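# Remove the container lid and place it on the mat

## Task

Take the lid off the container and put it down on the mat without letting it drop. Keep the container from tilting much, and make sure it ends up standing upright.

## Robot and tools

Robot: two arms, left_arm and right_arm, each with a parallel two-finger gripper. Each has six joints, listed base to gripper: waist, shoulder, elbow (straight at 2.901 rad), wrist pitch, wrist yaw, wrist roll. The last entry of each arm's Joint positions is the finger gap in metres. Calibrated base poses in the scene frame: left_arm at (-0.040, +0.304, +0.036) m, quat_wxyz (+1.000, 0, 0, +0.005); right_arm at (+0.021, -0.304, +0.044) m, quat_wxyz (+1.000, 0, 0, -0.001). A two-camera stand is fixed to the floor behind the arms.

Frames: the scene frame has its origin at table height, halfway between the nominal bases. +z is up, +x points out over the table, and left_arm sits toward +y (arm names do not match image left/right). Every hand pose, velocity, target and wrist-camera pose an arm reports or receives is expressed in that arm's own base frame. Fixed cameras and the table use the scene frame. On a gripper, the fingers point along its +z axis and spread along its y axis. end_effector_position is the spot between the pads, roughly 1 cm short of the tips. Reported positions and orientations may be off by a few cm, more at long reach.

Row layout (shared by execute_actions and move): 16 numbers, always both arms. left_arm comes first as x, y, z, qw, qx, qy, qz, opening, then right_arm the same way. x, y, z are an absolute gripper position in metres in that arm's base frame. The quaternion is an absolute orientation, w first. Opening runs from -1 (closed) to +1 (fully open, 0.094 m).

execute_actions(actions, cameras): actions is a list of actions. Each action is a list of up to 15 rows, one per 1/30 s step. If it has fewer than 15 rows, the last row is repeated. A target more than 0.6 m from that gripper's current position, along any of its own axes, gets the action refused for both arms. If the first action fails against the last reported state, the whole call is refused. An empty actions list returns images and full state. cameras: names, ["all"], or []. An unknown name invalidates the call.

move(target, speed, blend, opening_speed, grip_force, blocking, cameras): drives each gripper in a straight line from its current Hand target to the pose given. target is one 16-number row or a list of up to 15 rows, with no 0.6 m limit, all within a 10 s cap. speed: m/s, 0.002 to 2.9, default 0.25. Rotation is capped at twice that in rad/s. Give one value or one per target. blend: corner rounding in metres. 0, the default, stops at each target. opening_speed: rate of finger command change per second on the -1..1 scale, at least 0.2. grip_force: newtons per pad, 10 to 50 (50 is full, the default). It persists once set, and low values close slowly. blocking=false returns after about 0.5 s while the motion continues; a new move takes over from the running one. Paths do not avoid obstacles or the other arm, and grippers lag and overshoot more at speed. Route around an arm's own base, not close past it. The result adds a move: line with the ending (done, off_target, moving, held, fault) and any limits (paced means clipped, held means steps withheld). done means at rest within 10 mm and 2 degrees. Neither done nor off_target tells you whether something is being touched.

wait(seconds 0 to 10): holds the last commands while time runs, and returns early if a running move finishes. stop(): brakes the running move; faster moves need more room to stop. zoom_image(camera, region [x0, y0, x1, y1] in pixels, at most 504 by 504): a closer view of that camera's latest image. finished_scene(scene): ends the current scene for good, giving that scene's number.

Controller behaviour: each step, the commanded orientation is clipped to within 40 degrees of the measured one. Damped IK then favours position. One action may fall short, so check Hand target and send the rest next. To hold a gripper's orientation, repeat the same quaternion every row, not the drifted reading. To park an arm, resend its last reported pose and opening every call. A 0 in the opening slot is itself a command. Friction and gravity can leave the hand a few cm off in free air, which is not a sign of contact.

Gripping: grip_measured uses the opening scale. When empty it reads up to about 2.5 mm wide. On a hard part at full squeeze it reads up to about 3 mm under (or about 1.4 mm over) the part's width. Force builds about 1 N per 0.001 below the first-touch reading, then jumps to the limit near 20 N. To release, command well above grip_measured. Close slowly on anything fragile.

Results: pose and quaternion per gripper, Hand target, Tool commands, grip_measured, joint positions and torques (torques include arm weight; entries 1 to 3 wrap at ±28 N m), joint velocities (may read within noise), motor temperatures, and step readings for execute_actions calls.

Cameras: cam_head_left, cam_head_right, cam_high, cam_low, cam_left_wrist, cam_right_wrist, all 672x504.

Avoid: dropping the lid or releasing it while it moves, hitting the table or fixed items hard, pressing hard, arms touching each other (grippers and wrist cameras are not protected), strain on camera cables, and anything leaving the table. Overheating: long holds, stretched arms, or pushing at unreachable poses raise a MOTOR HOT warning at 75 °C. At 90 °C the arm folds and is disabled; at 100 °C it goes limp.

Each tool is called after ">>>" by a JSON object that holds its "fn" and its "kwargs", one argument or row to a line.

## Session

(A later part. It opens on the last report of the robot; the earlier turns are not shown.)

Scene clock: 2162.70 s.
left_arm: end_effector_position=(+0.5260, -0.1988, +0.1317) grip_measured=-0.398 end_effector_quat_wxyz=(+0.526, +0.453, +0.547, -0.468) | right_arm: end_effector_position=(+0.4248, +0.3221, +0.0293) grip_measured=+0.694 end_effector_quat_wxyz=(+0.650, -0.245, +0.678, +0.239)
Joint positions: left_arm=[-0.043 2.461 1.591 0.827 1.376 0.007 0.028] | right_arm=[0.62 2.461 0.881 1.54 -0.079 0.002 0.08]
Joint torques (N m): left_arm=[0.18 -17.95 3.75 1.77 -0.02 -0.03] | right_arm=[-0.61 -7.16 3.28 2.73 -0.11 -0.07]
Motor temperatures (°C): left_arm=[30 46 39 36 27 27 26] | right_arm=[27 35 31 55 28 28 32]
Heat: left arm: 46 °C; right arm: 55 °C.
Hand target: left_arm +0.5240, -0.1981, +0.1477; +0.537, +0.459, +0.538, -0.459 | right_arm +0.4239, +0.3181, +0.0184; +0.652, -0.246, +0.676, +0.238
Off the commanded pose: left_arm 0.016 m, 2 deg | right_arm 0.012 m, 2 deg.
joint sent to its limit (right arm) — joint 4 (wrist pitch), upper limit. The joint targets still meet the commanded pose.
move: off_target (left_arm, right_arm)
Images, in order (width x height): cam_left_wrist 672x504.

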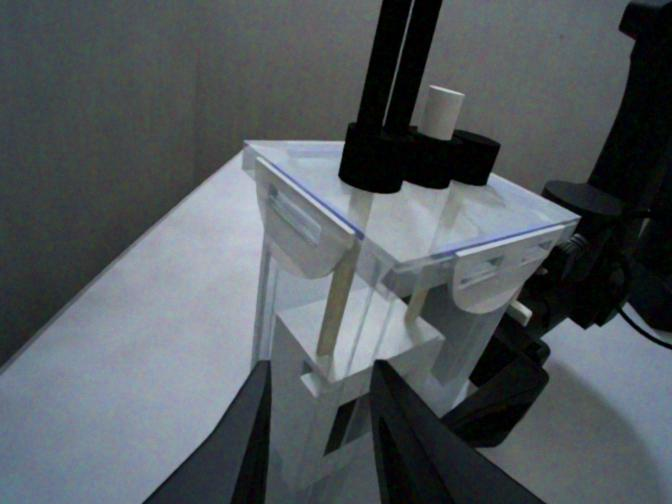

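>>> {"fn": "move", "kwargs": {
  "target": [
    [0.527,-0.200,0.166,0.5377,0.4592,0.5377,-0.4592,-0.4,0.424,0.318,0.018,0.6645,-0.2418,0.6645,0.2418,0.3]
  ],
  "speed": 0.06,
  "cameras": ["cam_left_wrist"]
}}

>>> {"fn": "zoom_image", "kwargs": {
  "camera": "cam_left_wrist",
  "region": [260, 200, 460, 400]
}}

Scene clock: 2174.30 s.
left_arm: end_effector_position=(+0.5261, -0.1987, +0.1466) grip_measured=-0.398 end_effector_quat_wxyz=(+0.531, +0.454, +0.543, -0.465) | right_arm: end_effector_position=(+0.4248, +0.3221, +0.0293) grip_measured=+0.694 end_effector_quat_wxyz=(+0.650, -0.245, +0.678, +0.239)
Joint positions: left_arm=[-0.043 2.431 1.591 0.824 1.372 -0.007 0.028] | right_arm=[0.62 2.461 0.881 1.54 -0.079 0.002 0.08]
Joint torques (N m): left_arm=[-0.16 -17.37 5.98 1.47 -0.07 -0.02] | right_arm=[-0.51 -7.15 3.38 2.69 -0.12 -0.13]
Motor temperatures (°C): left_arm=[30 47 39 37 27 27 26] | right_arm=[27 35 31 55 28 28 32]
Heat: left arm: 47 °C; right arm: 55 °C.
Hand target: left_arm +0.5266, -0.1999, +0.1658; +0.538, +0.459, +0.537, -0.460 | right_arm +0.4239, +0.3181, +0.0184; +0.652, -0.246, +0.676, +0.238
Off the commanded pose: left_arm 0.019 m, 1 deg | right_arm 0.012 m, 2 deg.
joint sent to its limit (right arm) — joint 4 (wrist pitch), upper limit. The joint targets still meet the commanded pose.
move: off_target (left_arm, right_arm)
Images, in order (width x height): cam_left_wrist 672x504.

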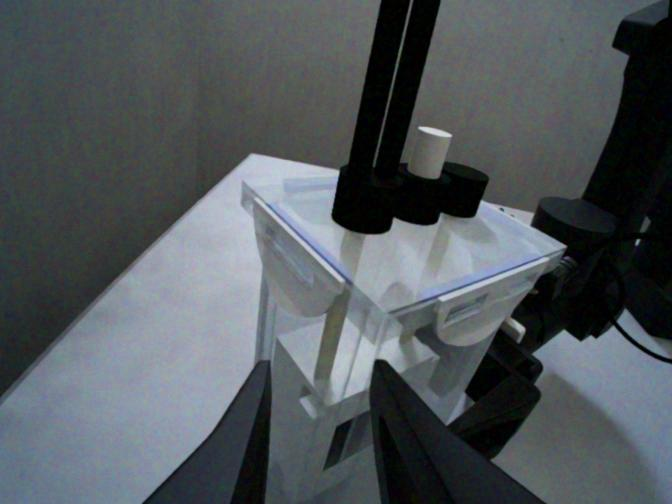

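Scaled by 2.520 from the camera's 672x504 image, which has a finer 960x720 frame.

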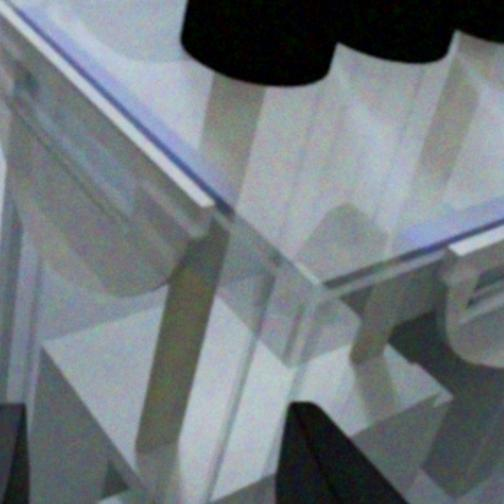

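>>> {"fn": "move", "kwargs": {
  "target": [
    [0.5355,-0.217,0.163,0.5377,0.4592,0.5377,-0.4592,-0.4,0.424,0.318,0.018,0.6645,-0.2418,0.6645,0.2418,0.3]
  ],
  "speed": 0.06,
  "cameras": ["cam_left_wrist"]
}}

>>> {"fn": "zoom_image", "kwargs": {
  "camera": "cam_left_wrist",
  "region": [260, 200, 460, 400]
}}

Scene clock: 2184.27 s.
left_arm: end_effector_position=(+0.5291, -0.2106, +0.1503) grip_measured=-0.398 end_effector_quat_wxyz=(+0.524, +0.449, +0.550, -0.471) | right_arm: end_effector_position=(+0.4251, +0.3220, +0.0294) grip_measured=+0.694 end_effector_quat_wxyz=(+0.650, -0.242, +0.679, +0.241)
Joint positions: left_arm=[-0.066 2.431 1.619 0.775 1.351 -0.01 0.028] | right_arm=[0.62 2.461 0.882 1.54 -0.078 0.009 0.08]
Joint torques (N m): left_arm=[-0.75 -14.41 8.39 1.68 -0.15 0.08] | right_arm=[-0.68 -7.34 3.47 2.71 -0.12 -0.16]
Motor temperatures (°C): left_arm=[30 51 39 37 27 27 26] | right_arm=[27 35 31 55 28 28 32]
Heat: left arm: 51 °C; right arm: 55 °C.
Hand target: left_arm +0.5347, -0.2167, +0.1631; +0.538, +0.459, +0.538, -0.459 | right_arm +0.4239, +0.3180, +0.0183; +0.652, -0.246, +0.677, +0.237
Off the commanded pose: left_arm 0.016 m, 3 deg | right_arm 0.012 m, 2 deg.
joint sent to its limit (right arm) — joint 4 (wrist pitch), upper limit. The joint targets still meet the commanded pose.
move: off_target (left_arm, right_arm)
Images, in order (width x height): cam_left_wrist 672x504.

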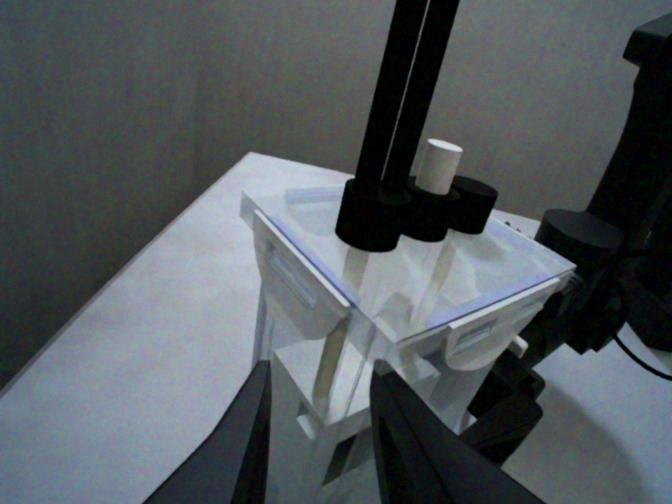

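Scaled by 2.520 from the camera's 672x504 image, which has a finer 960x720 frame.

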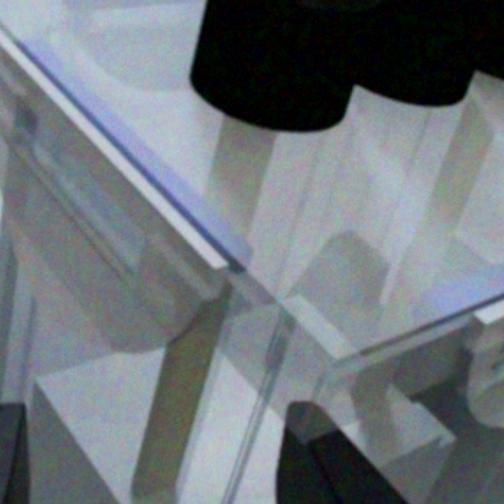

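>>> {"fn": "move", "kwargs": {
  "target": [
    [0.5375,-0.2065,0.161,0.5377,0.4592,0.5377,-0.4592,-0.4,0.424,0.318,0.018,0.6645,-0.2418,0.6645,0.2418,0.3]
  ],
  "speed": 0.06,
  "cameras": ["cam_left_wrist"]
}}

>>> {"fn": "zoom_image", "kwargs": {
  "camera": "cam_left_wrist",
  "region": [260, 200, 460, 400]
}}

Scene clock: 2196.83 s.
left_arm: end_effector_position=(+0.5298, -0.2086, +0.1504) grip_measured=-0.398 end_effector_quat_wxyz=(+0.523, +0.450, +0.550, -0.471) | right_arm: end_effector_position=(+0.4251, +0.3220, +0.0294) grip_measured=+0.694 end_effector_quat_wxyz=(+0.650, -0.242, +0.679, +0.241)
Joint positions: left_arm=[-0.062 2.433 1.626 0.765 1.357 -0.007 0.028] | right_arm=[0.62 2.461 0.882 1.54 -0.078 0.009 0.08]
Joint torques (N m): left_arm=[0.32 -14.12 8.28 1.71 0.04 0.08] | right_arm=[-0.61 -7.28 3.44 2.71 -0.13 -0.16]
Motor temperatures (°C): left_arm=[30 52 40 36 27 27 26] | right_arm=[27 35 31 55 28 28 32]
Heat: left arm: 52 °C; right arm: 55 °C.
Hand target: left_arm +0.5370, -0.2063, +0.1610; +0.538, +0.459, +0.538, -0.459 | right_arm +0.4239, +0.3180, +0.0183; +0.652, -0.246, +0.677, +0.238
Off the commanded pose: left_arm 0.013 m, 3 deg | right_arm 0.012 m, 2 deg.
joint sent to its limit (right arm) — joint 4 (wrist pitch), upper limit. The joint targets still meet the commanded pose.
move: off_target (left_arm, right_arm)
Images, in order (width x height): cam_left_wrist 672x504.

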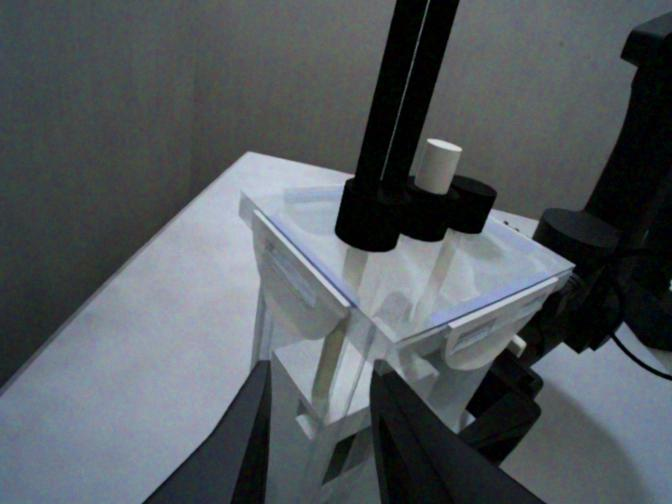

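Scaled by 2.520 from the camera's 672x504 image, which has a finer 960x720 frame.

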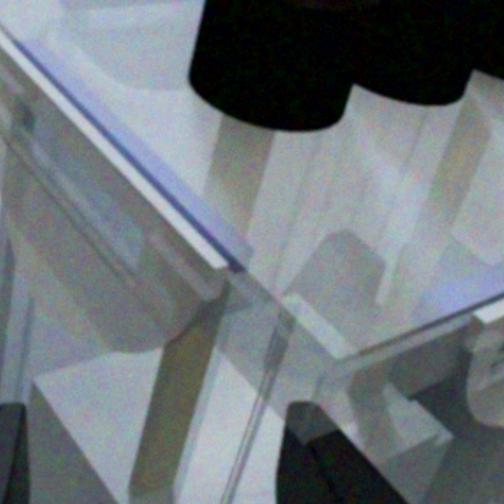

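>>> {"fn": "move", "kwargs": {
  "target": [
    [0.546,-0.2065,0.157,0.5377,0.4592,0.5377,-0.4592,-0.4,0.424,0.318,0.018,0.6645,-0.2418,0.6645,0.2418,0.3]
  ],
  "speed": 0.04,
  "cameras": ["cam_left_wrist"]
}}

>>> {"fn": "zoom_image", "kwargs": {
  "camera": "cam_left_wrist",
  "region": [260, 200, 460, 400]
}}

Scene clock: 2205.77 s.
left_arm: end_effector_position=(+0.5405, -0.2079, +0.1604) grip_measured=-0.398 end_effector_quat_wxyz=(+0.536, +0.460, +0.537, -0.462) | right_arm: end_effector_position=(+0.4250, +0.3221, +0.0294) grip_measured=+0.694 end_effector_quat_wxyz=(+0.651, -0.245, +0.678, +0.239)
Joint positions: left_arm=[-0.06 2.459 1.7 0.762 1.36 -0.005 0.028] | right_arm=[0.62 2.461 0.882 1.54 -0.079 0.002 0.08]
Joint torques (N m): left_arm=[0.18 -13.09 7.15 1.53 -0.03 0.08] | right_arm=[-0.64 -7.25 3.48 2.7 -0.06 -0.07]
Motor temperatures (°C): left_arm=[30 50 40 36 27 27 26] | right_arm=[27 35 31 55 28 28 32]
Heat: left arm: 50 °C; right arm: 55 °C.
Hand target: left_arm +0.5458, -0.2065, +0.1571; +0.538, +0.459, +0.538, -0.459 | right_arm +0.4239, +0.3180, +0.0183; +0.652, -0.246, +0.677, +0.238
Off the commanded pose: left_arm 0.007 m, 0 deg | right_arm 0.012 m, 2 deg.
joint sent to its limit (right arm) — joint 4 (wrist pitch), upper limit. The joint targets still meet the commanded pose.
move: off_target (right_arm)
Images, in order (width x height): cam_left_wrist 672x504.

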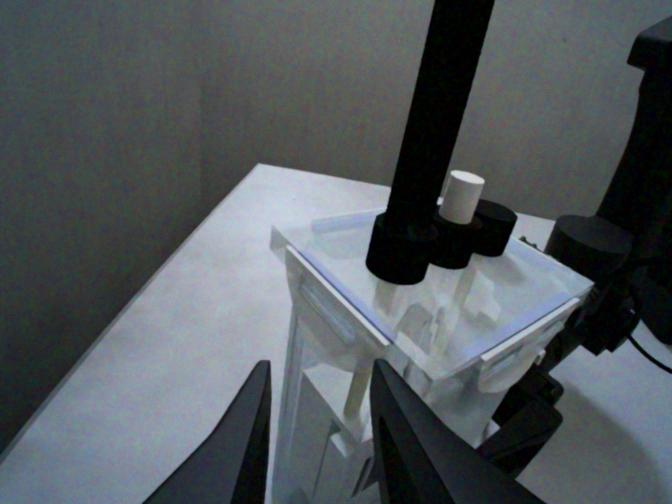

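Scaled by 2.520 from the camera's 672x504 image, which has a finer 960x720 frame.

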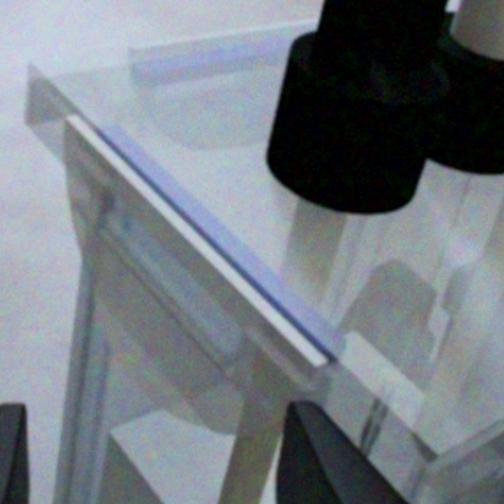

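>>> {"fn": "move", "kwargs": {
  "target": [
    [0.5325,-0.2115,0.150,0.5377,0.4592,0.5377,-0.4592,-0.4,0.424,0.318,0.018,0.6645,-0.2418,0.6645,0.2418,0.3]
  ],
  "speed": 0.04,
  "cameras": ["cam_left_wrist"]
}}

>>> {"fn": "zoom_image", "kwargs": {
  "camera": "cam_left_wrist",
  "region": [260, 200, 460, 400]
}}

Scene clock: 2213.77 s.
left_arm: end_effector_position=(+0.5350, -0.2091, +0.1474) grip_measured=-0.398 end_effector_quat_wxyz=(+0.532, +0.454, +0.543, -0.464) | right_arm: end_effector_position=(+0.4249, +0.3222, +0.0294) grip_measured=+0.694 end_effector_quat_wxyz=(+0.651, -0.245, +0.678, +0.239)
Joint positions: left_arm=[-0.063 2.459 1.649 0.793 1.35 -0.005 0.028] | right_arm=[0.62 2.461 0.882 1.54 -0.079 0.002 0.08]
Joint torques (N m): left_arm=[-0.12 -15.69 3.67 1.82 -0.05 0.11] | right_arm=[-0.55 -7.21 3.41 2.71 -0.14 -0.11]
Motor temperatures (°C): left_arm=[30 50 41 36 27 27 26] | right_arm=[27 35 31 55 28 28 32]
Heat: left arm: 50 °C; right arm: 55 °C.
Hand target: left_arm +0.5325, -0.2115, +0.1500; +0.537, +0.459, +0.538, -0.459 | right_arm +0.4239, +0.3181, +0.0183; +0.652, -0.246, +0.677, +0.238
Off the commanded pose: left_arm 0.004 m, 1 deg | right_arm 0.012 m, 2 deg.
joint sent to its limit (right arm) — joint 4 (wrist pitch), upper limit. The joint targets still meet the commanded pose.
move: off_target (right_arm)
Images, in order (width x height): cam_left_wrist 672x504.

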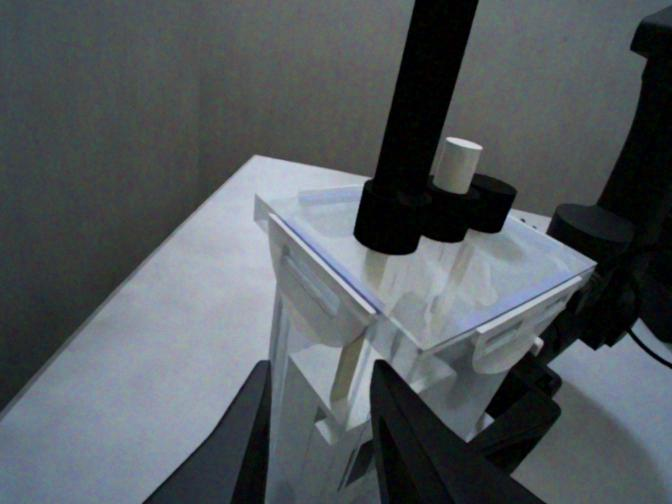

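Scaled by 2.520 from the camera's 672x504 image, which has a finer 960x720 frame.

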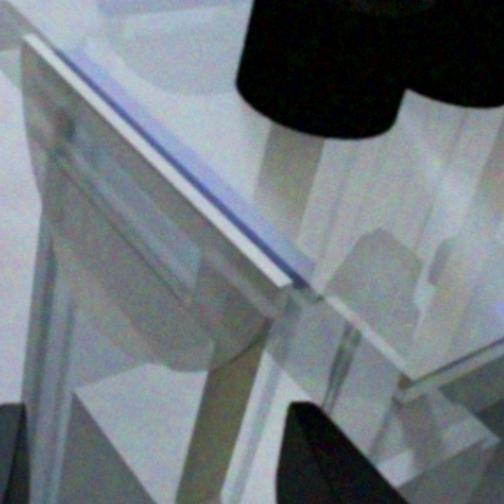

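>>> {"fn": "move", "kwargs": {
  "target": [
    [0.541,-0.2275,0.150,0.5377,0.4592,0.5377,-0.4592,-0.4,0.424,0.318,0.018,0.6645,-0.2418,0.6645,0.2418,0.3]
  ],
  "speed": 0.04,
  "cameras": ["cam_left_wrist"]
}}

>>> {"fn": "zoom_image", "kwargs": {
  "camera": "cam_left_wrist",
  "region": [260, 200, 460, 400]
}}

Scene clock: 2223.70 s.
left_arm: end_effector_position=(+0.5407, -0.2178, +0.1500) grip_measured=-0.398 end_effector_quat_wxyz=(+0.540, +0.451, +0.545, -0.455) | right_arm: end_effector_position=(+0.4249, +0.3222, +0.0294) grip_measured=+0.694 end_effector_quat_wxyz=(+0.651, -0.245, +0.678, +0.239)
Joint positions: left_arm=[-0.081 2.464 1.665 0.794 1.309 -0.005 0.028] | right_arm=[0.62 2.461 0.882 1.54 -0.079 0.002 0.08]
Joint torques (N m): left_arm=[-1.32 -13.31 7.42 1.65 0.06 0.06] | right_arm=[-0.61 -7.21 3.36 2.69 -0.13 -0.09]
Motor temperatures (°C): left_arm=[30 52 40 36 27 27 26] | right_arm=[27 35 31 55 28 28 32]
Heat: left arm: 52 °C; right arm: 55 °C.
Hand target: left_arm +0.5407, -0.2273, +0.1500; +0.538, +0.459, +0.538, -0.459 | right_arm +0.4239, +0.3181, +0.0183; +0.652, -0.246, +0.677, +0.238
Off the commanded pose: left_arm 0.010 m, 1 deg | right_arm 0.012 m, 2 deg.
joint sent to its limit (right arm) — joint 4 (wrist pitch), upper limit. The joint targets still meet the commanded pose.
move: off_target (right_arm)
Images, in order (width x height): cam_left_wrist 672x504.

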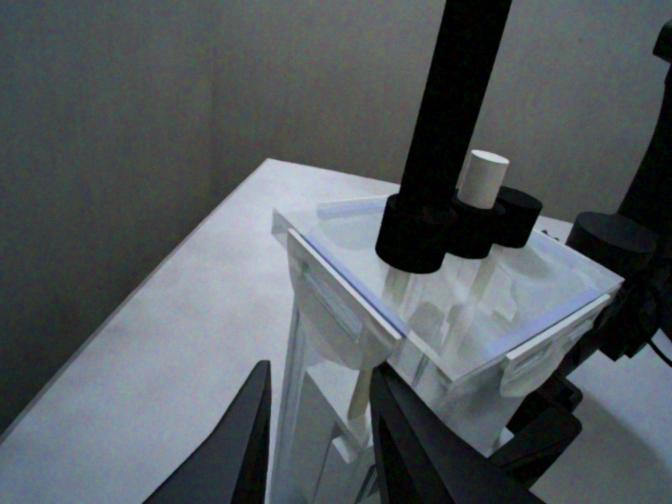

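Scaled by 2.520 from the camera's 672x504 image, which has a finer 960x720 frame.

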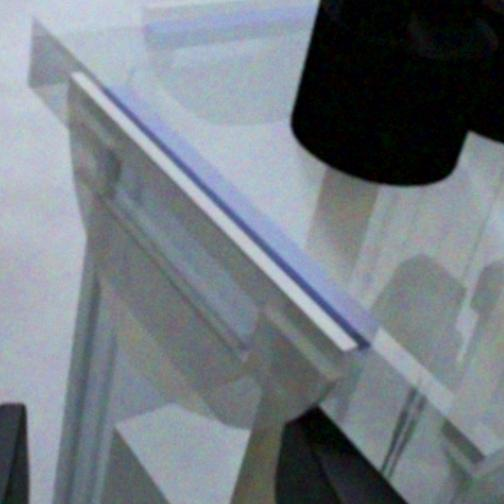

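>>> {"fn": "move", "kwargs": {
  "target": [
    [0.545,-0.234,0.150,0.5377,0.4592,0.5377,-0.4592,-0.4,0.424,0.318,0.018,0.6645,-0.2418,0.6645,0.2418,0.3]
  ],
  "speed": 0.04,
  "cameras": ["cam_left_wrist"]
}}

>>> {"fn": "zoom_image", "kwargs": {
  "camera": "cam_left_wrist",
  "region": [260, 200, 460, 400]
}}

Scene clock: 2231.83 s.
left_arm: end_effector_position=(+0.5434, -0.2209, +0.1507) grip_measured=-0.398 end_effector_quat_wxyz=(+0.541, +0.454, +0.542, -0.456) | right_arm: end_effector_position=(+0.4253, +0.3217, +0.0294) grip_measured=+0.694 end_effector_quat_wxyz=(+0.650, -0.240, +0.680, +0.242)
Joint positions: left_arm=[-0.086 2.478 1.693 0.787 1.311 -0.005 0.028] | right_arm=[0.62 2.461 0.882 1.54 -0.076 0.014 0.08]
Joint torques (N m): left_arm=[-1.72 -13.38 7.77 1.55 -0.04 0.02] | right_arm=[-0.69 -7.25 3.47 2.69 -0.14 -0.2]
Motor temperatures (°C): left_arm=[30 52 41 36 27 27 26] | right_arm=[27 35 31 55 28 28 32]
Heat: left arm: 52 °C; right arm: 55 °C.
Hand target: left_arm +0.5443, -0.2338, +0.1499; +0.538, +0.459, +0.538, -0.459 | right_arm +0.4239, +0.3181, +0.0183; +0.652, -0.246, +0.677, +0.238
Off the commanded pose: left_arm 0.013 m, 1 deg | right_arm 0.012 m, 2 deg.
joint sent to its limit (right arm) — joint 4 (wrist pitch), upper limit. The joint targets still meet the commanded pose.
move: off_target (left_arm, right_arm)
Images, in order (width x height): cam_left_wrist 672x504.

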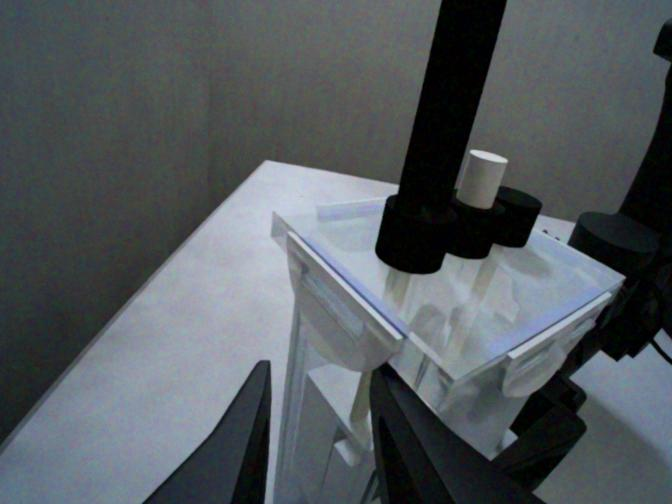

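Scaled by 2.520 from the camera's 672x504 image, which has a finer 960x720 frame.

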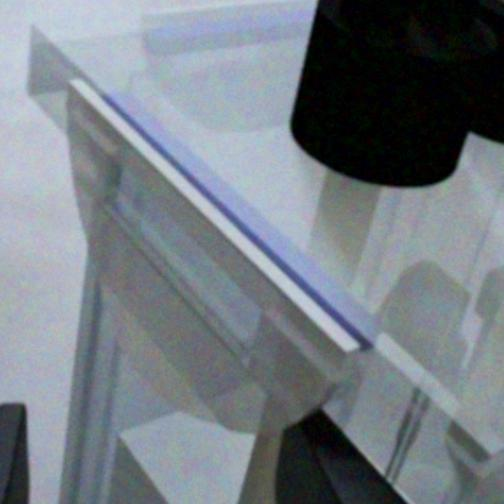

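>>> {"fn": "move", "kwargs": {
  "target": [
    [0.545,-0.234,0.150,0.5377,0.4592,0.5377,-0.4592,-0.7,0.424,0.318,0.018,0.6645,-0.2418,0.6645,0.2418,0.3]
  ],
  "speed": 0.04,
  "opening_speed": 0.3,
  "cameras": ["cam_left_wrist"]
}}

>>> {"fn": "zoom_image", "kwargs": {
  "camera": "cam_left_wrist",
  "region": [260, 200, 460, 400]
}}

Scene clock: 2245.07 s.
left_arm: end_effector_position=(+0.5395, -0.2246, +0.1508) grip_measured=-0.697 end_effector_quat_wxyz=(+0.536, +0.459, +0.537, -0.461) | right_arm: end_effector_position=(+0.4259, +0.3215, +0.0298) grip_measured=+0.694 end_effector_quat_wxyz=(+0.650, -0.238, +0.680, +0.242)
Joint positions: left_arm=[-0.092 2.478 1.693 0.787 1.325 -0.005 0.014] | right_arm=[0.62 2.461 0.883 1.54 -0.073 0.017 0.08]
Joint torques (N m): left_arm=[-1.35 -13.18 7.87 1.54 -0.13 0.04] | right_arm=[-0.69 -7.28 3.36 2.7 -0.17 -0.25]
Motor temperatures (°C): left_arm=[30 49 41 36 27 27 26] | right_arm=[27 35 31 55 28 28 32]
Heat: left arm: 49 °C; right arm: 55 °C.
Hand target: left_arm +0.5444, -0.2338, +0.1500; +0.538, +0.459, +0.538, -0.459 | right_arm +0.4239, +0.3180, +0.0183; +0.652, -0.246, +0.677, +0.237
Off the commanded pose: left_arm 0.011 m, 0 deg | right_arm 0.012 m, 2 deg.
joint sent to its limit (right arm) — joint 4 (wrist pitch), upper limit. The joint targets still meet the commanded pose.
move: off_target (left_arm, right_arm)
Images, in order (width x height): cam_left_wrist 672x504.

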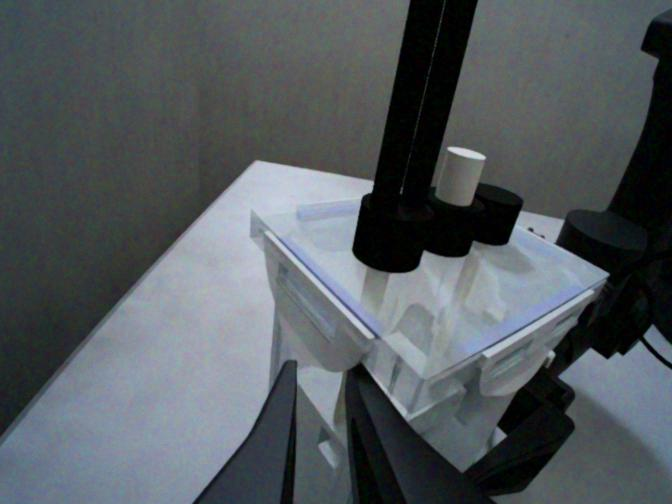

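Scaled by 2.520 from the camera's 672x504 image, which has a finer 960x720 frame.

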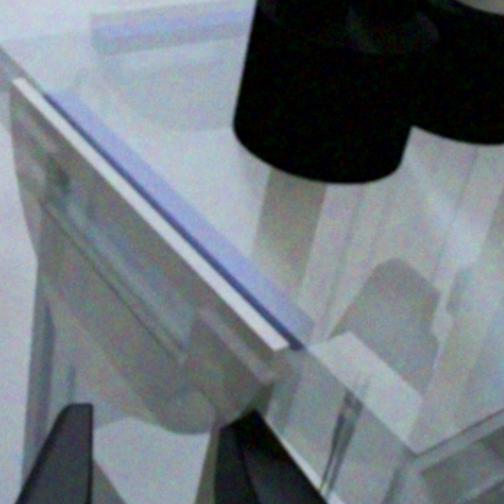

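>>> {"fn": "move", "kwargs": {
  "target": [
    [0.540,-0.235,0.150,0.5377,0.4592,0.5377,-0.4592,-1.0,0.424,0.318,0.018,0.6645,-0.2418,0.6645,0.2418,0.3]
  ],
  "speed": 0.04,
  "opening_speed": 0.3,
  "cameras": ["cam_left_wrist"]
}}

>>> {"fn": "zoom_image", "kwargs": {
  "camera": "cam_left_wrist",
  "region": [240, 200, 440, 400]
}}

Scene clock: 2256.33 s.
left_arm: end_effector_position=(+0.5381, -0.2277, +0.1507) grip_measured=-0.994 end_effector_quat_wxyz=(+0.535, +0.461, +0.536, -0.463) | right_arm: end_effector_position=(+0.4284, +0.3186, +0.0300) grip_measured=+0.694 end_effector_quat_wxyz=(+0.651, -0.232, +0.682, +0.239)
Joint positions: left_arm=[-0.098 2.478 1.693 0.785 1.326 -0.005 0] | right_arm=[0.616 2.461 0.883 1.54 -0.064 0.021 0.08]
Joint torques (N m): left_arm=[-1.02 -14.82 5.53 1.66 -0.21 0.05] | right_arm=[-0.29 -7.45 3.15 2.69 -0.26 -0.23]
Motor temperatures (°C): left_arm=[30 47 41 35 27 27 26] | right_arm=[27 35 31 55 28 28 32]
Heat: left arm: 47 °C; right arm: 55 °C.
Hand target: left_arm +0.5398, -0.2348, +0.1500; +0.538, +0.459, +0.538, -0.459 | right_arm +0.4239, +0.3179, +0.0183; +0.652, -0.246, +0.677, +0.237
Off the commanded pose: left_arm 0.008 m, 1 deg | right_arm 0.013 m, 3 deg.
joint sent to its limit (right arm) — joint 4 (wrist pitch), upper limit. The joint targets still meet the commanded pose.
move: off_target (right_arm)
Images, in order (width x height): cam_left_wrist 672x504.

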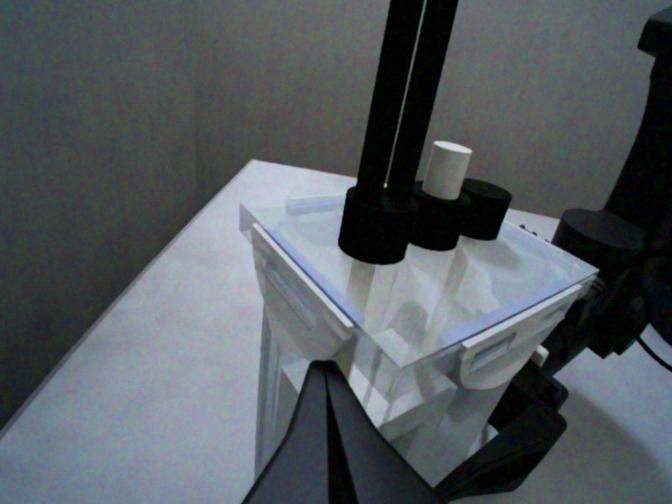

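Scaled by 2.520 from the camera's 672x504 image, which has a finer 960x720 frame.

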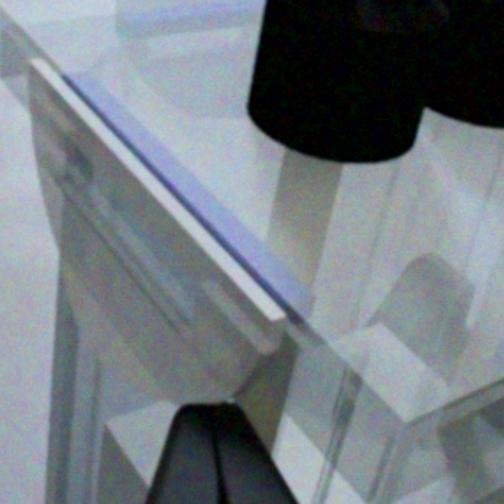

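>>> {"fn": "move", "kwargs": {
  "target": [
    [0.525,-0.185,0.150,0.5377,0.4592,0.5377,-0.4592,-1.0,0.424,0.318,0.018,0.6645,-0.2418,0.6645,0.2418,0.3],
    [0.49,-0.15,0.19,0.6382,0.3044,0.6382,-0.3044,-0.5,0.424,0.318,0.018,0.6645,-0.2418,0.6645,0.2418,0.3],
    [0.44,-0.18,0.24,0.5687,0.3325,0.6985,-0.2803,0.9,0.424,0.318,0.018,0.6645,-0.2418,0.6645,0.2418,0.3]
  ],
  "speed": 0.1,
  "blend": 0.02,
  "cameras": ["cam_left_wrist","cam_low","cam_high"]
}}

>>> {"fn": "zoom_image", "kwargs": {
  "camera": "cam_left_wrist",
  "region": [160, 150, 500, 450]
}}

Scene clock: 2344.70 s.
left_arm: end_effector_position=(+0.4380, -0.1788, +0.2200) grip_measured=+0.897 end_effector_quat_wxyz=(+0.553, +0.324, +0.711, -0.288) | right_arm: end_effector_position=(+0.4277, +0.3193, +0.0294) grip_measured=+0.694 end_effector_quat_wxyz=(+0.652, -0.241, +0.679, +0.235)
Joint positions: left_arm=[-0.125 1.623 0.973 0.34 0.758 0.166 0.089] | right_arm=[0.616 2.462 0.883 1.54 -0.07 0.002 0.08]
Joint torques (N m): left_arm=[-0.14 -9.95 8.24 1.83 0.06 0.14] | right_arm=[-0.42 -7.27 3.18 2.66 -0.2 -0.08]
Motor temperatures (°C): left_arm=[30 48 39 36 27 27 26] | right_arm=[27 35 30 55 28 28 32]
Heat: left arm: 48 °C; right arm: 55 °C.
Hand target: left_arm +0.4395, -0.1800, +0.2399; +0.569, +0.332, +0.698, -0.280 | right_arm +0.4240, +0.3179, +0.0183; +0.652, -0.246, +0.677, +0.237
Off the commanded pose: left_arm 0.020 m, 3 deg | right_arm 0.012 m, 2 deg.
joint sent to its limit (right arm) — joint 4 (wrist pitch), upper limit. The joint targets still meet the commanded pose.
move: off_target (left_arm, right_arm); blend cut to 0 m at target 2; target 2's new opening was sent with left_arm's hand 0.012 m and 2 deg from that target; target 3's new opening was sent with left_arm's hand 0.020 m and 3 deg from that target
Images, in order (width x height): cam_high 672x504, cam_low 672x504, cam_left_wrist 672x504.

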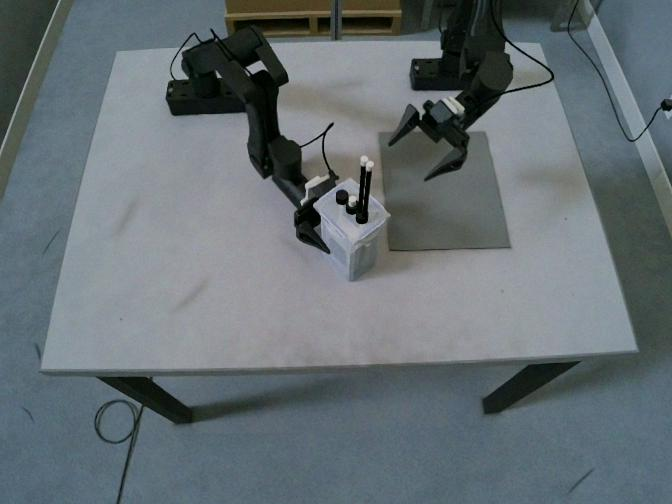

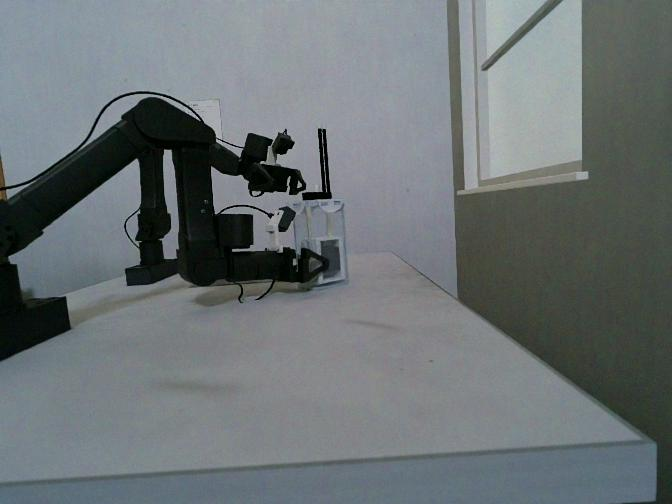

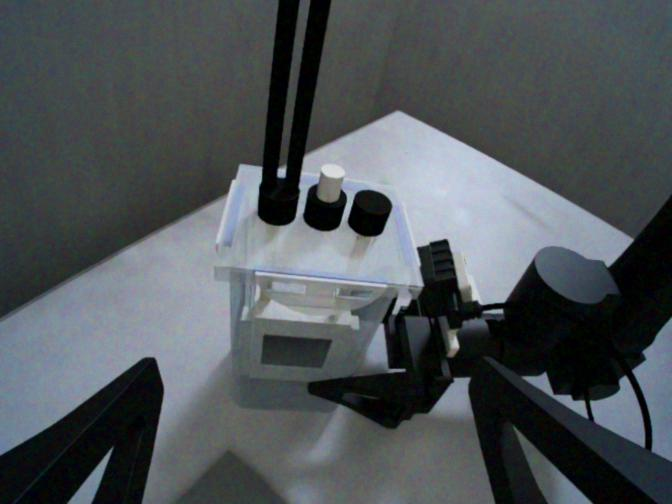

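Scaled by 1.482 from the camera's 672x504 image, which has a finer 960x720 frame.

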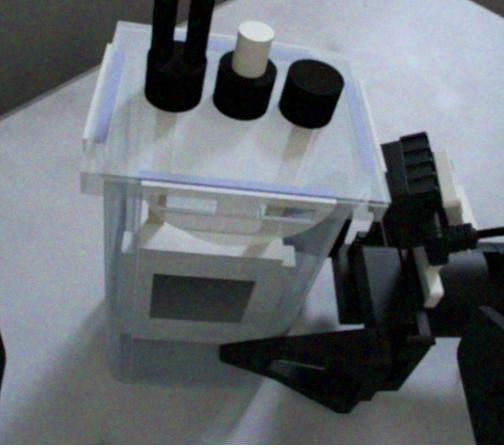

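>>> {"fn": "move", "kwargs": {
  "target": [
    [0.489,-0.242,0.236,0.5582,0.3588,0.6893,-0.2906,0.9,0.4268,0.316,0.0183,0.6645,-0.2418,0.6645,0.2418,0.3]
  ],
  "speed": 0.08,
  "cameras": ["cam_left_wrist","cam_low"]
}}

>>> {"fn": "zoom_image", "kwargs": {
  "camera": "cam_low",
  "region": [250, 110, 370, 230]
}}

Scene clock: 2386.00 s.
left_arm: end_effector_position=(+0.4840, -0.2396, +0.2307) grip_measured=+0.897 end_effector_quat_wxyz=(+0.555, +0.355, +0.693, -0.294) | right_arm: end_effector_position=(+0.4288, +0.3177, +0.0294) grip_measured=+0.694 end_effector_quat_wxyz=(+0.652, -0.241, +0.679, +0.235)
Joint positions: left_arm=[-0.246 1.837 1.253 0.306 0.695 0.167 0.089] | right_arm=[0.609 2.462 0.883 1.54 -0.078 0.002 0.08]
Joint torques (N m): left_arm=[-0.32 -9.54 8.46 1.8 0.1 0.11] | right_arm=[-0.4 -7.16 3.51 2.68 -0.27 -0.11]
Motor temperatures (°C): left_arm=[30 48 42 36 27 27 26] | right_arm=[27 35 30 55 28 28 32]
Heat: left arm: 48 °C; right arm: 55 °C.
Hand target: left_arm +0.4887, -0.2419, +0.2360; +0.558, +0.359, +0.689, -0.291 | right_arm +0.4267, +0.3159, +0.0185; +0.653, -0.246, +0.676, +0.238
Off the commanded pose: left_arm 0.008 m, 1 deg | right_arm 0.011 m, 2 deg.
joint sent to its limit (right arm) — joint 4 (wrist pitch), upper limit. The joint targets still meet the commanded pose.
move: off_target (right_arm)
Images, in order (width x height): cam_low 672x504, cam_left_wrist 672x504.

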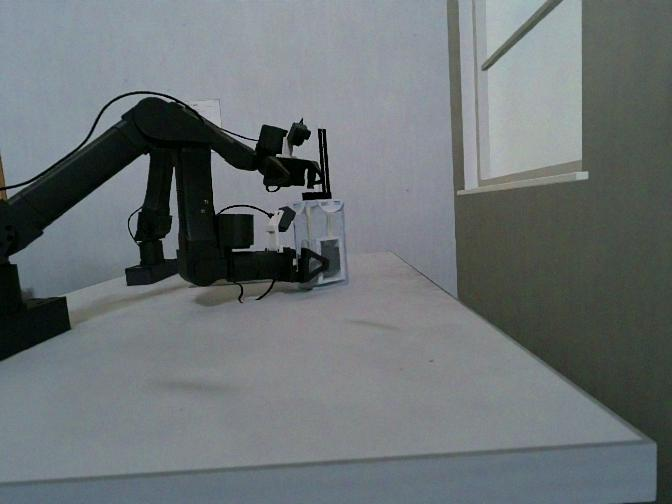

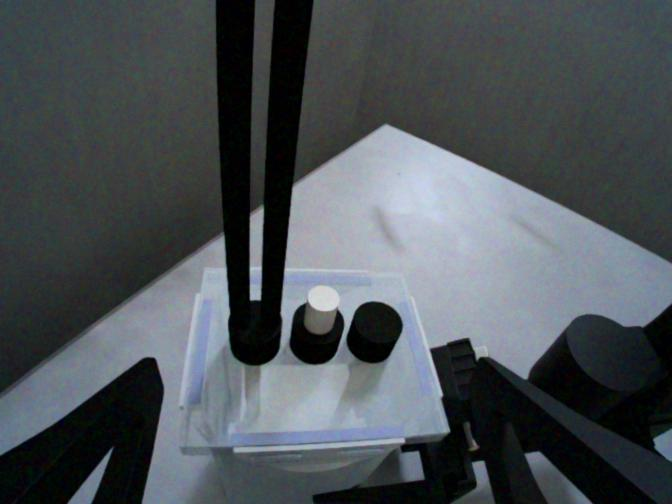

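Scaled by 4.200.

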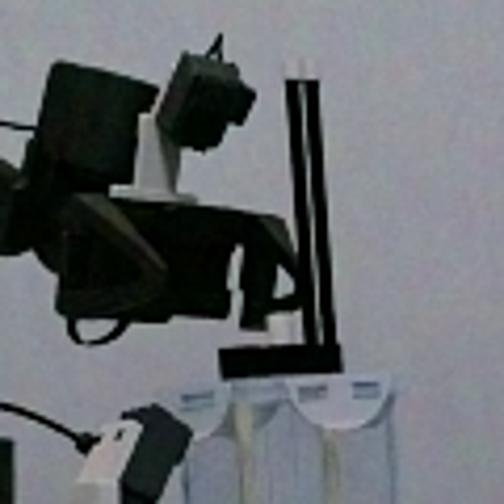

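>>> {"fn": "move", "kwargs": {
  "target": [
    [0.509,-0.2705,0.224,0.5582,0.3588,0.6893,-0.2906,0.9,0.4268,0.316,0.0183,0.6645,-0.2418,0.6645,0.2418,0.3]
  ],
  "speed": 0.06,
  "cameras": ["cam_left_wrist","cam_low"]
}}

>>> {"fn": "zoom_image", "kwargs": {
  "camera": "cam_low",
  "region": [250, 110, 370, 230]
}}

Scene clock: 2414.70 s.
left_arm: end_effector_position=(+0.5025, -0.2673, +0.2153) grip_measured=+0.897 end_effector_quat_wxyz=(+0.548, +0.358, +0.697, -0.292) | right_arm: end_effector_position=(+0.4288, +0.3177, +0.0294) grip_measured=+0.694 end_effector_quat_wxyz=(+0.652, -0.241, +0.679, +0.235)
Joint positions: left_arm=[-0.299 1.946 1.352 0.305 0.645 0.163 0.089] | right_arm=[0.609 2.462 0.883 1.54 -0.078 0.002 0.08]
Joint torques (N m): left_arm=[-0.21 -10.51 8.38 2.15 0.04 0.02] | right_arm=[-0.53 -7.08 3.7 2.71 -0.24 -0.1]
Motor temperatures (°C): left_arm=[30 45 42 38 27 27 26] | right_arm=[27 35 30 55 28 28 32]
Heat: left arm: 45 °C; right arm: 55 °C.
Hand target: left_arm +0.5085, -0.2702, +0.2240; +0.558, +0.359, +0.689, -0.291 | right_arm +0.4267, +0.3159, +0.0185; +0.653, -0.246, +0.676, +0.238
Off the commanded pose: left_arm 0.011 m, 1 deg | right_arm 0.011 m, 2 deg.
joint sent to its limit (right arm) — joint 4 (wrist pitch), upper limit. The joint targets still meet the commanded pose.
move: off_target (left_arm, right_arm)
Images, in order (width x height): cam_low 672x504, cam_left_wrist 672x504.

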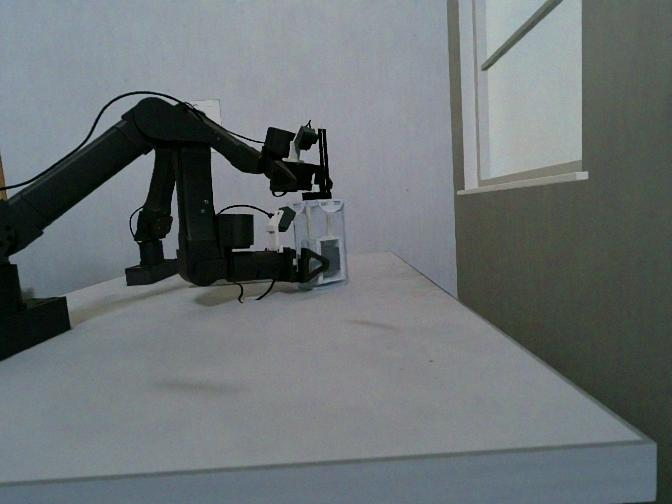

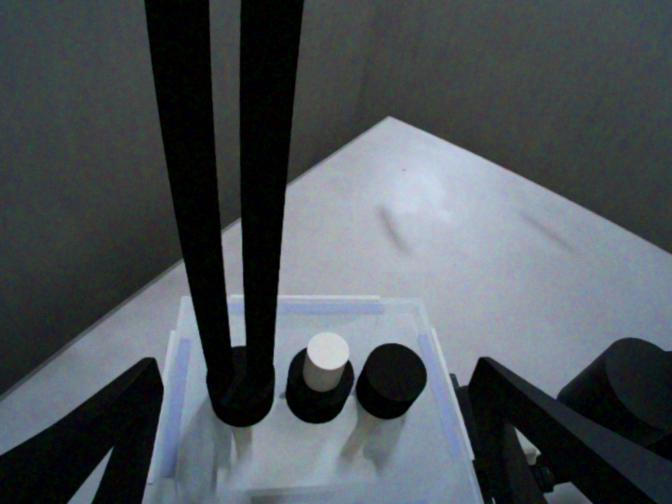

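Scaled by 4.200.

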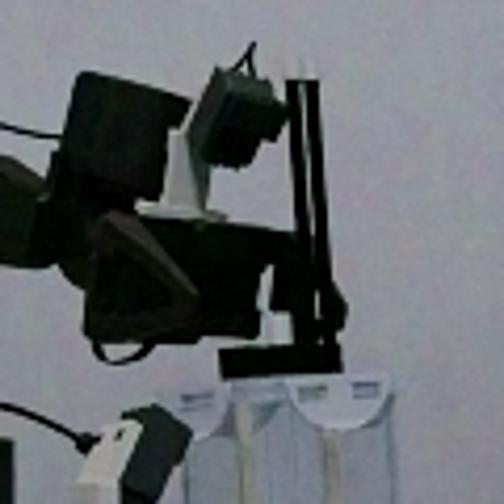

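>>> {"fn": "move", "kwargs": {
  "target": [
    [0.5155,-0.2800,0.201,0.5582,0.3588,0.6893,-0.2906,0.9,0.4268,0.316,0.0183,0.6645,-0.2418,0.6645,0.2418,0.3]
  ],
  "speed": 0.05,
  "cameras": ["cam_left_wrist","cam_low"]
}}

>>> {"fn": "zoom_image", "kwargs": {
  "camera": "cam_low",
  "region": [250, 110, 370, 230]
}}

Scene clock: 2444.93 s.
left_arm: end_effector_position=(+0.5100, -0.2747, +0.1938) grip_measured=+0.898 end_effector_quat_wxyz=(+0.547, +0.357, +0.699, -0.291) | right_arm: end_effector_position=(+0.4288, +0.3177, +0.0294) grip_measured=+0.694 end_effector_quat_wxyz=(+0.652, -0.241, +0.679, +0.235)
Joint positions: left_arm=[-0.312 2.008 1.352 0.365 0.627 0.158 0.089] | right_arm=[0.609 2.462 0.883 1.54 -0.078 0.002 0.08]
Joint torques (N m): left_arm=[-0.25 -10.67 7.92 2.28 0.09 -0.03] | right_arm=[-0.49 -7.15 3.77 2.66 -0.24 -0.07]
Motor temperatures (°C): left_arm=[30 46 43 39 27 27 26] | right_arm=[27 35 30 55 28 28 32]
Heat: left arm: 46 °C; right arm: 55 °C.
Hand target: left_arm +0.5150, -0.2798, +0.2010; +0.558, +0.359, +0.689, -0.291 | right_arm +0.4267, +0.3159, +0.0185; +0.653, -0.246, +0.676, +0.238
Off the commanded pose: left_arm 0.010 m, 2 deg | right_arm 0.011 m, 2 deg.
joint sent to its limit (right arm) — joint 4 (wrist pitch), upper limit. The joint targets still meet the commanded pose.
move: off_target (right_arm)
Images, in order (width x height): cam_low 672x504, cam_left_wrist 672x504.

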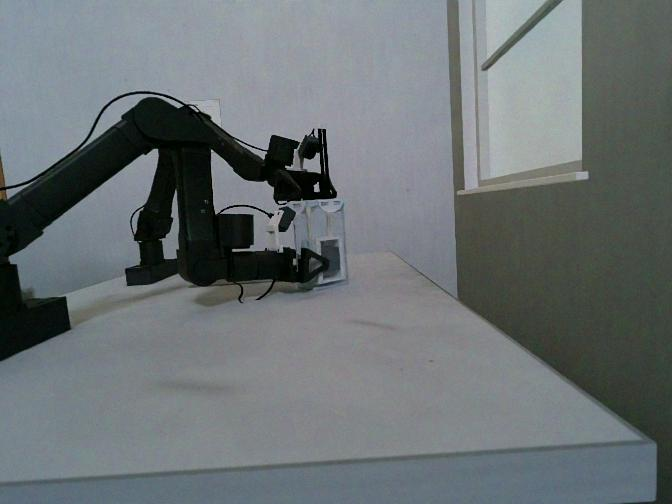

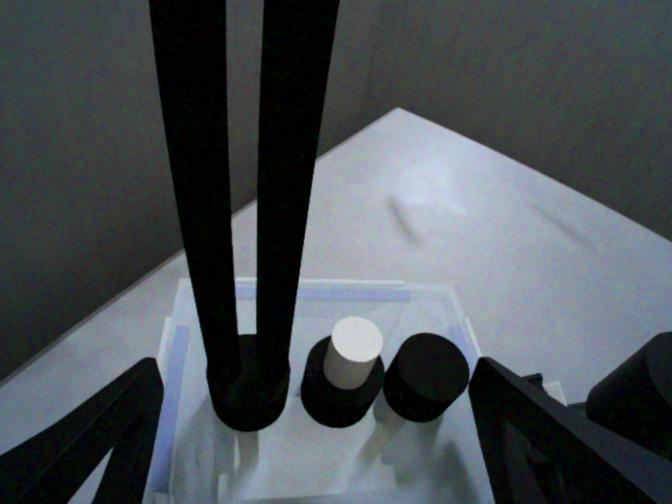

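Scaled by 4.200.

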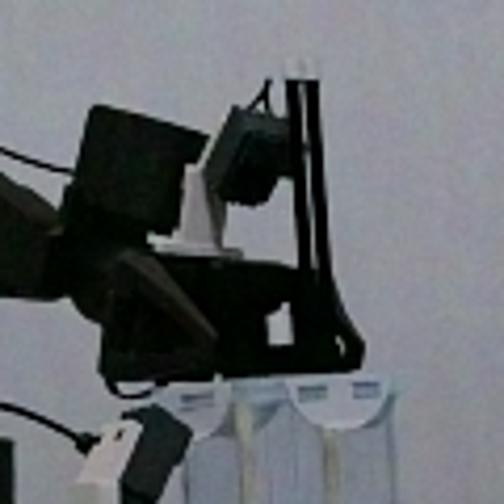

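>>> {"fn": "move", "kwargs": {
  "target": [
    [0.5138,-0.2900,0.207,0.5582,0.3588,0.6893,-0.2906,0.9,0.4268,0.316,0.0183,0.6645,-0.2418,0.6645,0.2418,0.3]
  ],
  "speed": 0.05,
  "cameras": ["cam_left_wrist","cam_low"]
}}

>>> {"fn": "zoom_image", "kwargs": {
  "camera": "cam_low",
  "region": [250, 110, 370, 230]
}}

Scene clock: 2456.17 s.
left_arm: end_effector_position=(+0.5079, -0.2870, +0.2006) grip_measured=+0.898 end_effector_quat_wxyz=(+0.552, +0.359, +0.694, -0.291) | right_arm: end_effector_position=(+0.4288, +0.3177, +0.0294) grip_measured=+0.694 end_effector_quat_wxyz=(+0.652, -0.241, +0.679, +0.235)
Joint positions: left_arm=[-0.339 2.008 1.368 0.367 0.607 0.151 0.089] | right_arm=[0.609 2.462 0.883 1.54 -0.078 0.002 0.08]
Joint torques (N m): left_arm=[-0.2 -10.91 8.09 2.13 -0.01 -0.04] | right_arm=[-0.62 -7.24 3.77 2.7 -0.19 -0.11]
Motor temperatures (°C): left_arm=[30 46 43 39 27 27 26] | right_arm=[27 35 30 55 28 28 32]
Heat: left arm: 46 °C; right arm: 55 °C.
Hand target: left_arm +0.5134, -0.2899, +0.2069; +0.558, +0.359, +0.689, -0.291 | right_arm +0.4267, +0.3159, +0.0185; +0.653, -0.246, +0.676, +0.238
Off the commanded pose: left_arm 0.009 m, 1 deg | right_arm 0.011 m, 2 deg.
joint sent to its limit (right arm) — joint 4 (wrist pitch), upper limit. The joint targets still meet the commanded pose.
move: off_target (right_arm)
Images, in order (width x height): cam_low 672x504, cam_left_wrist 672x504.

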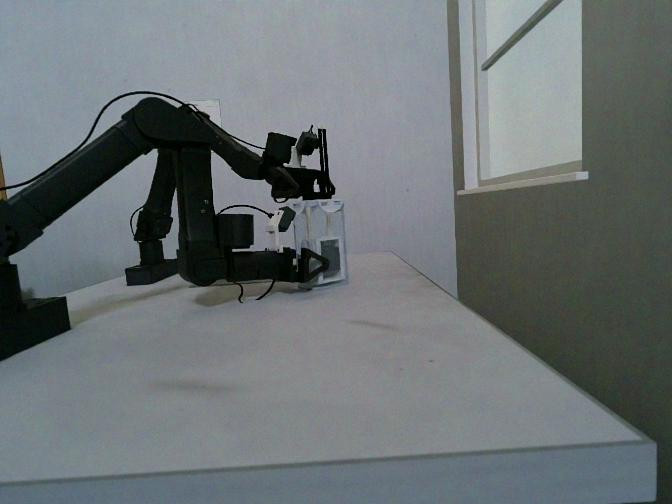

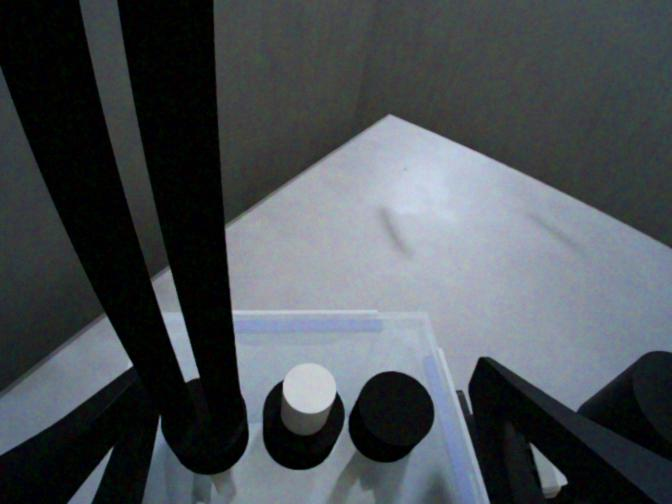

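Scaled by 4.200.

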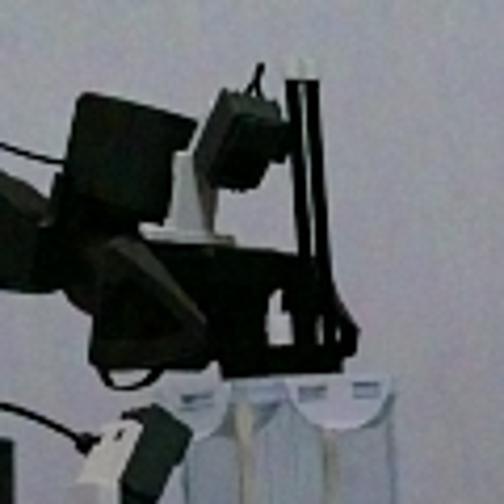

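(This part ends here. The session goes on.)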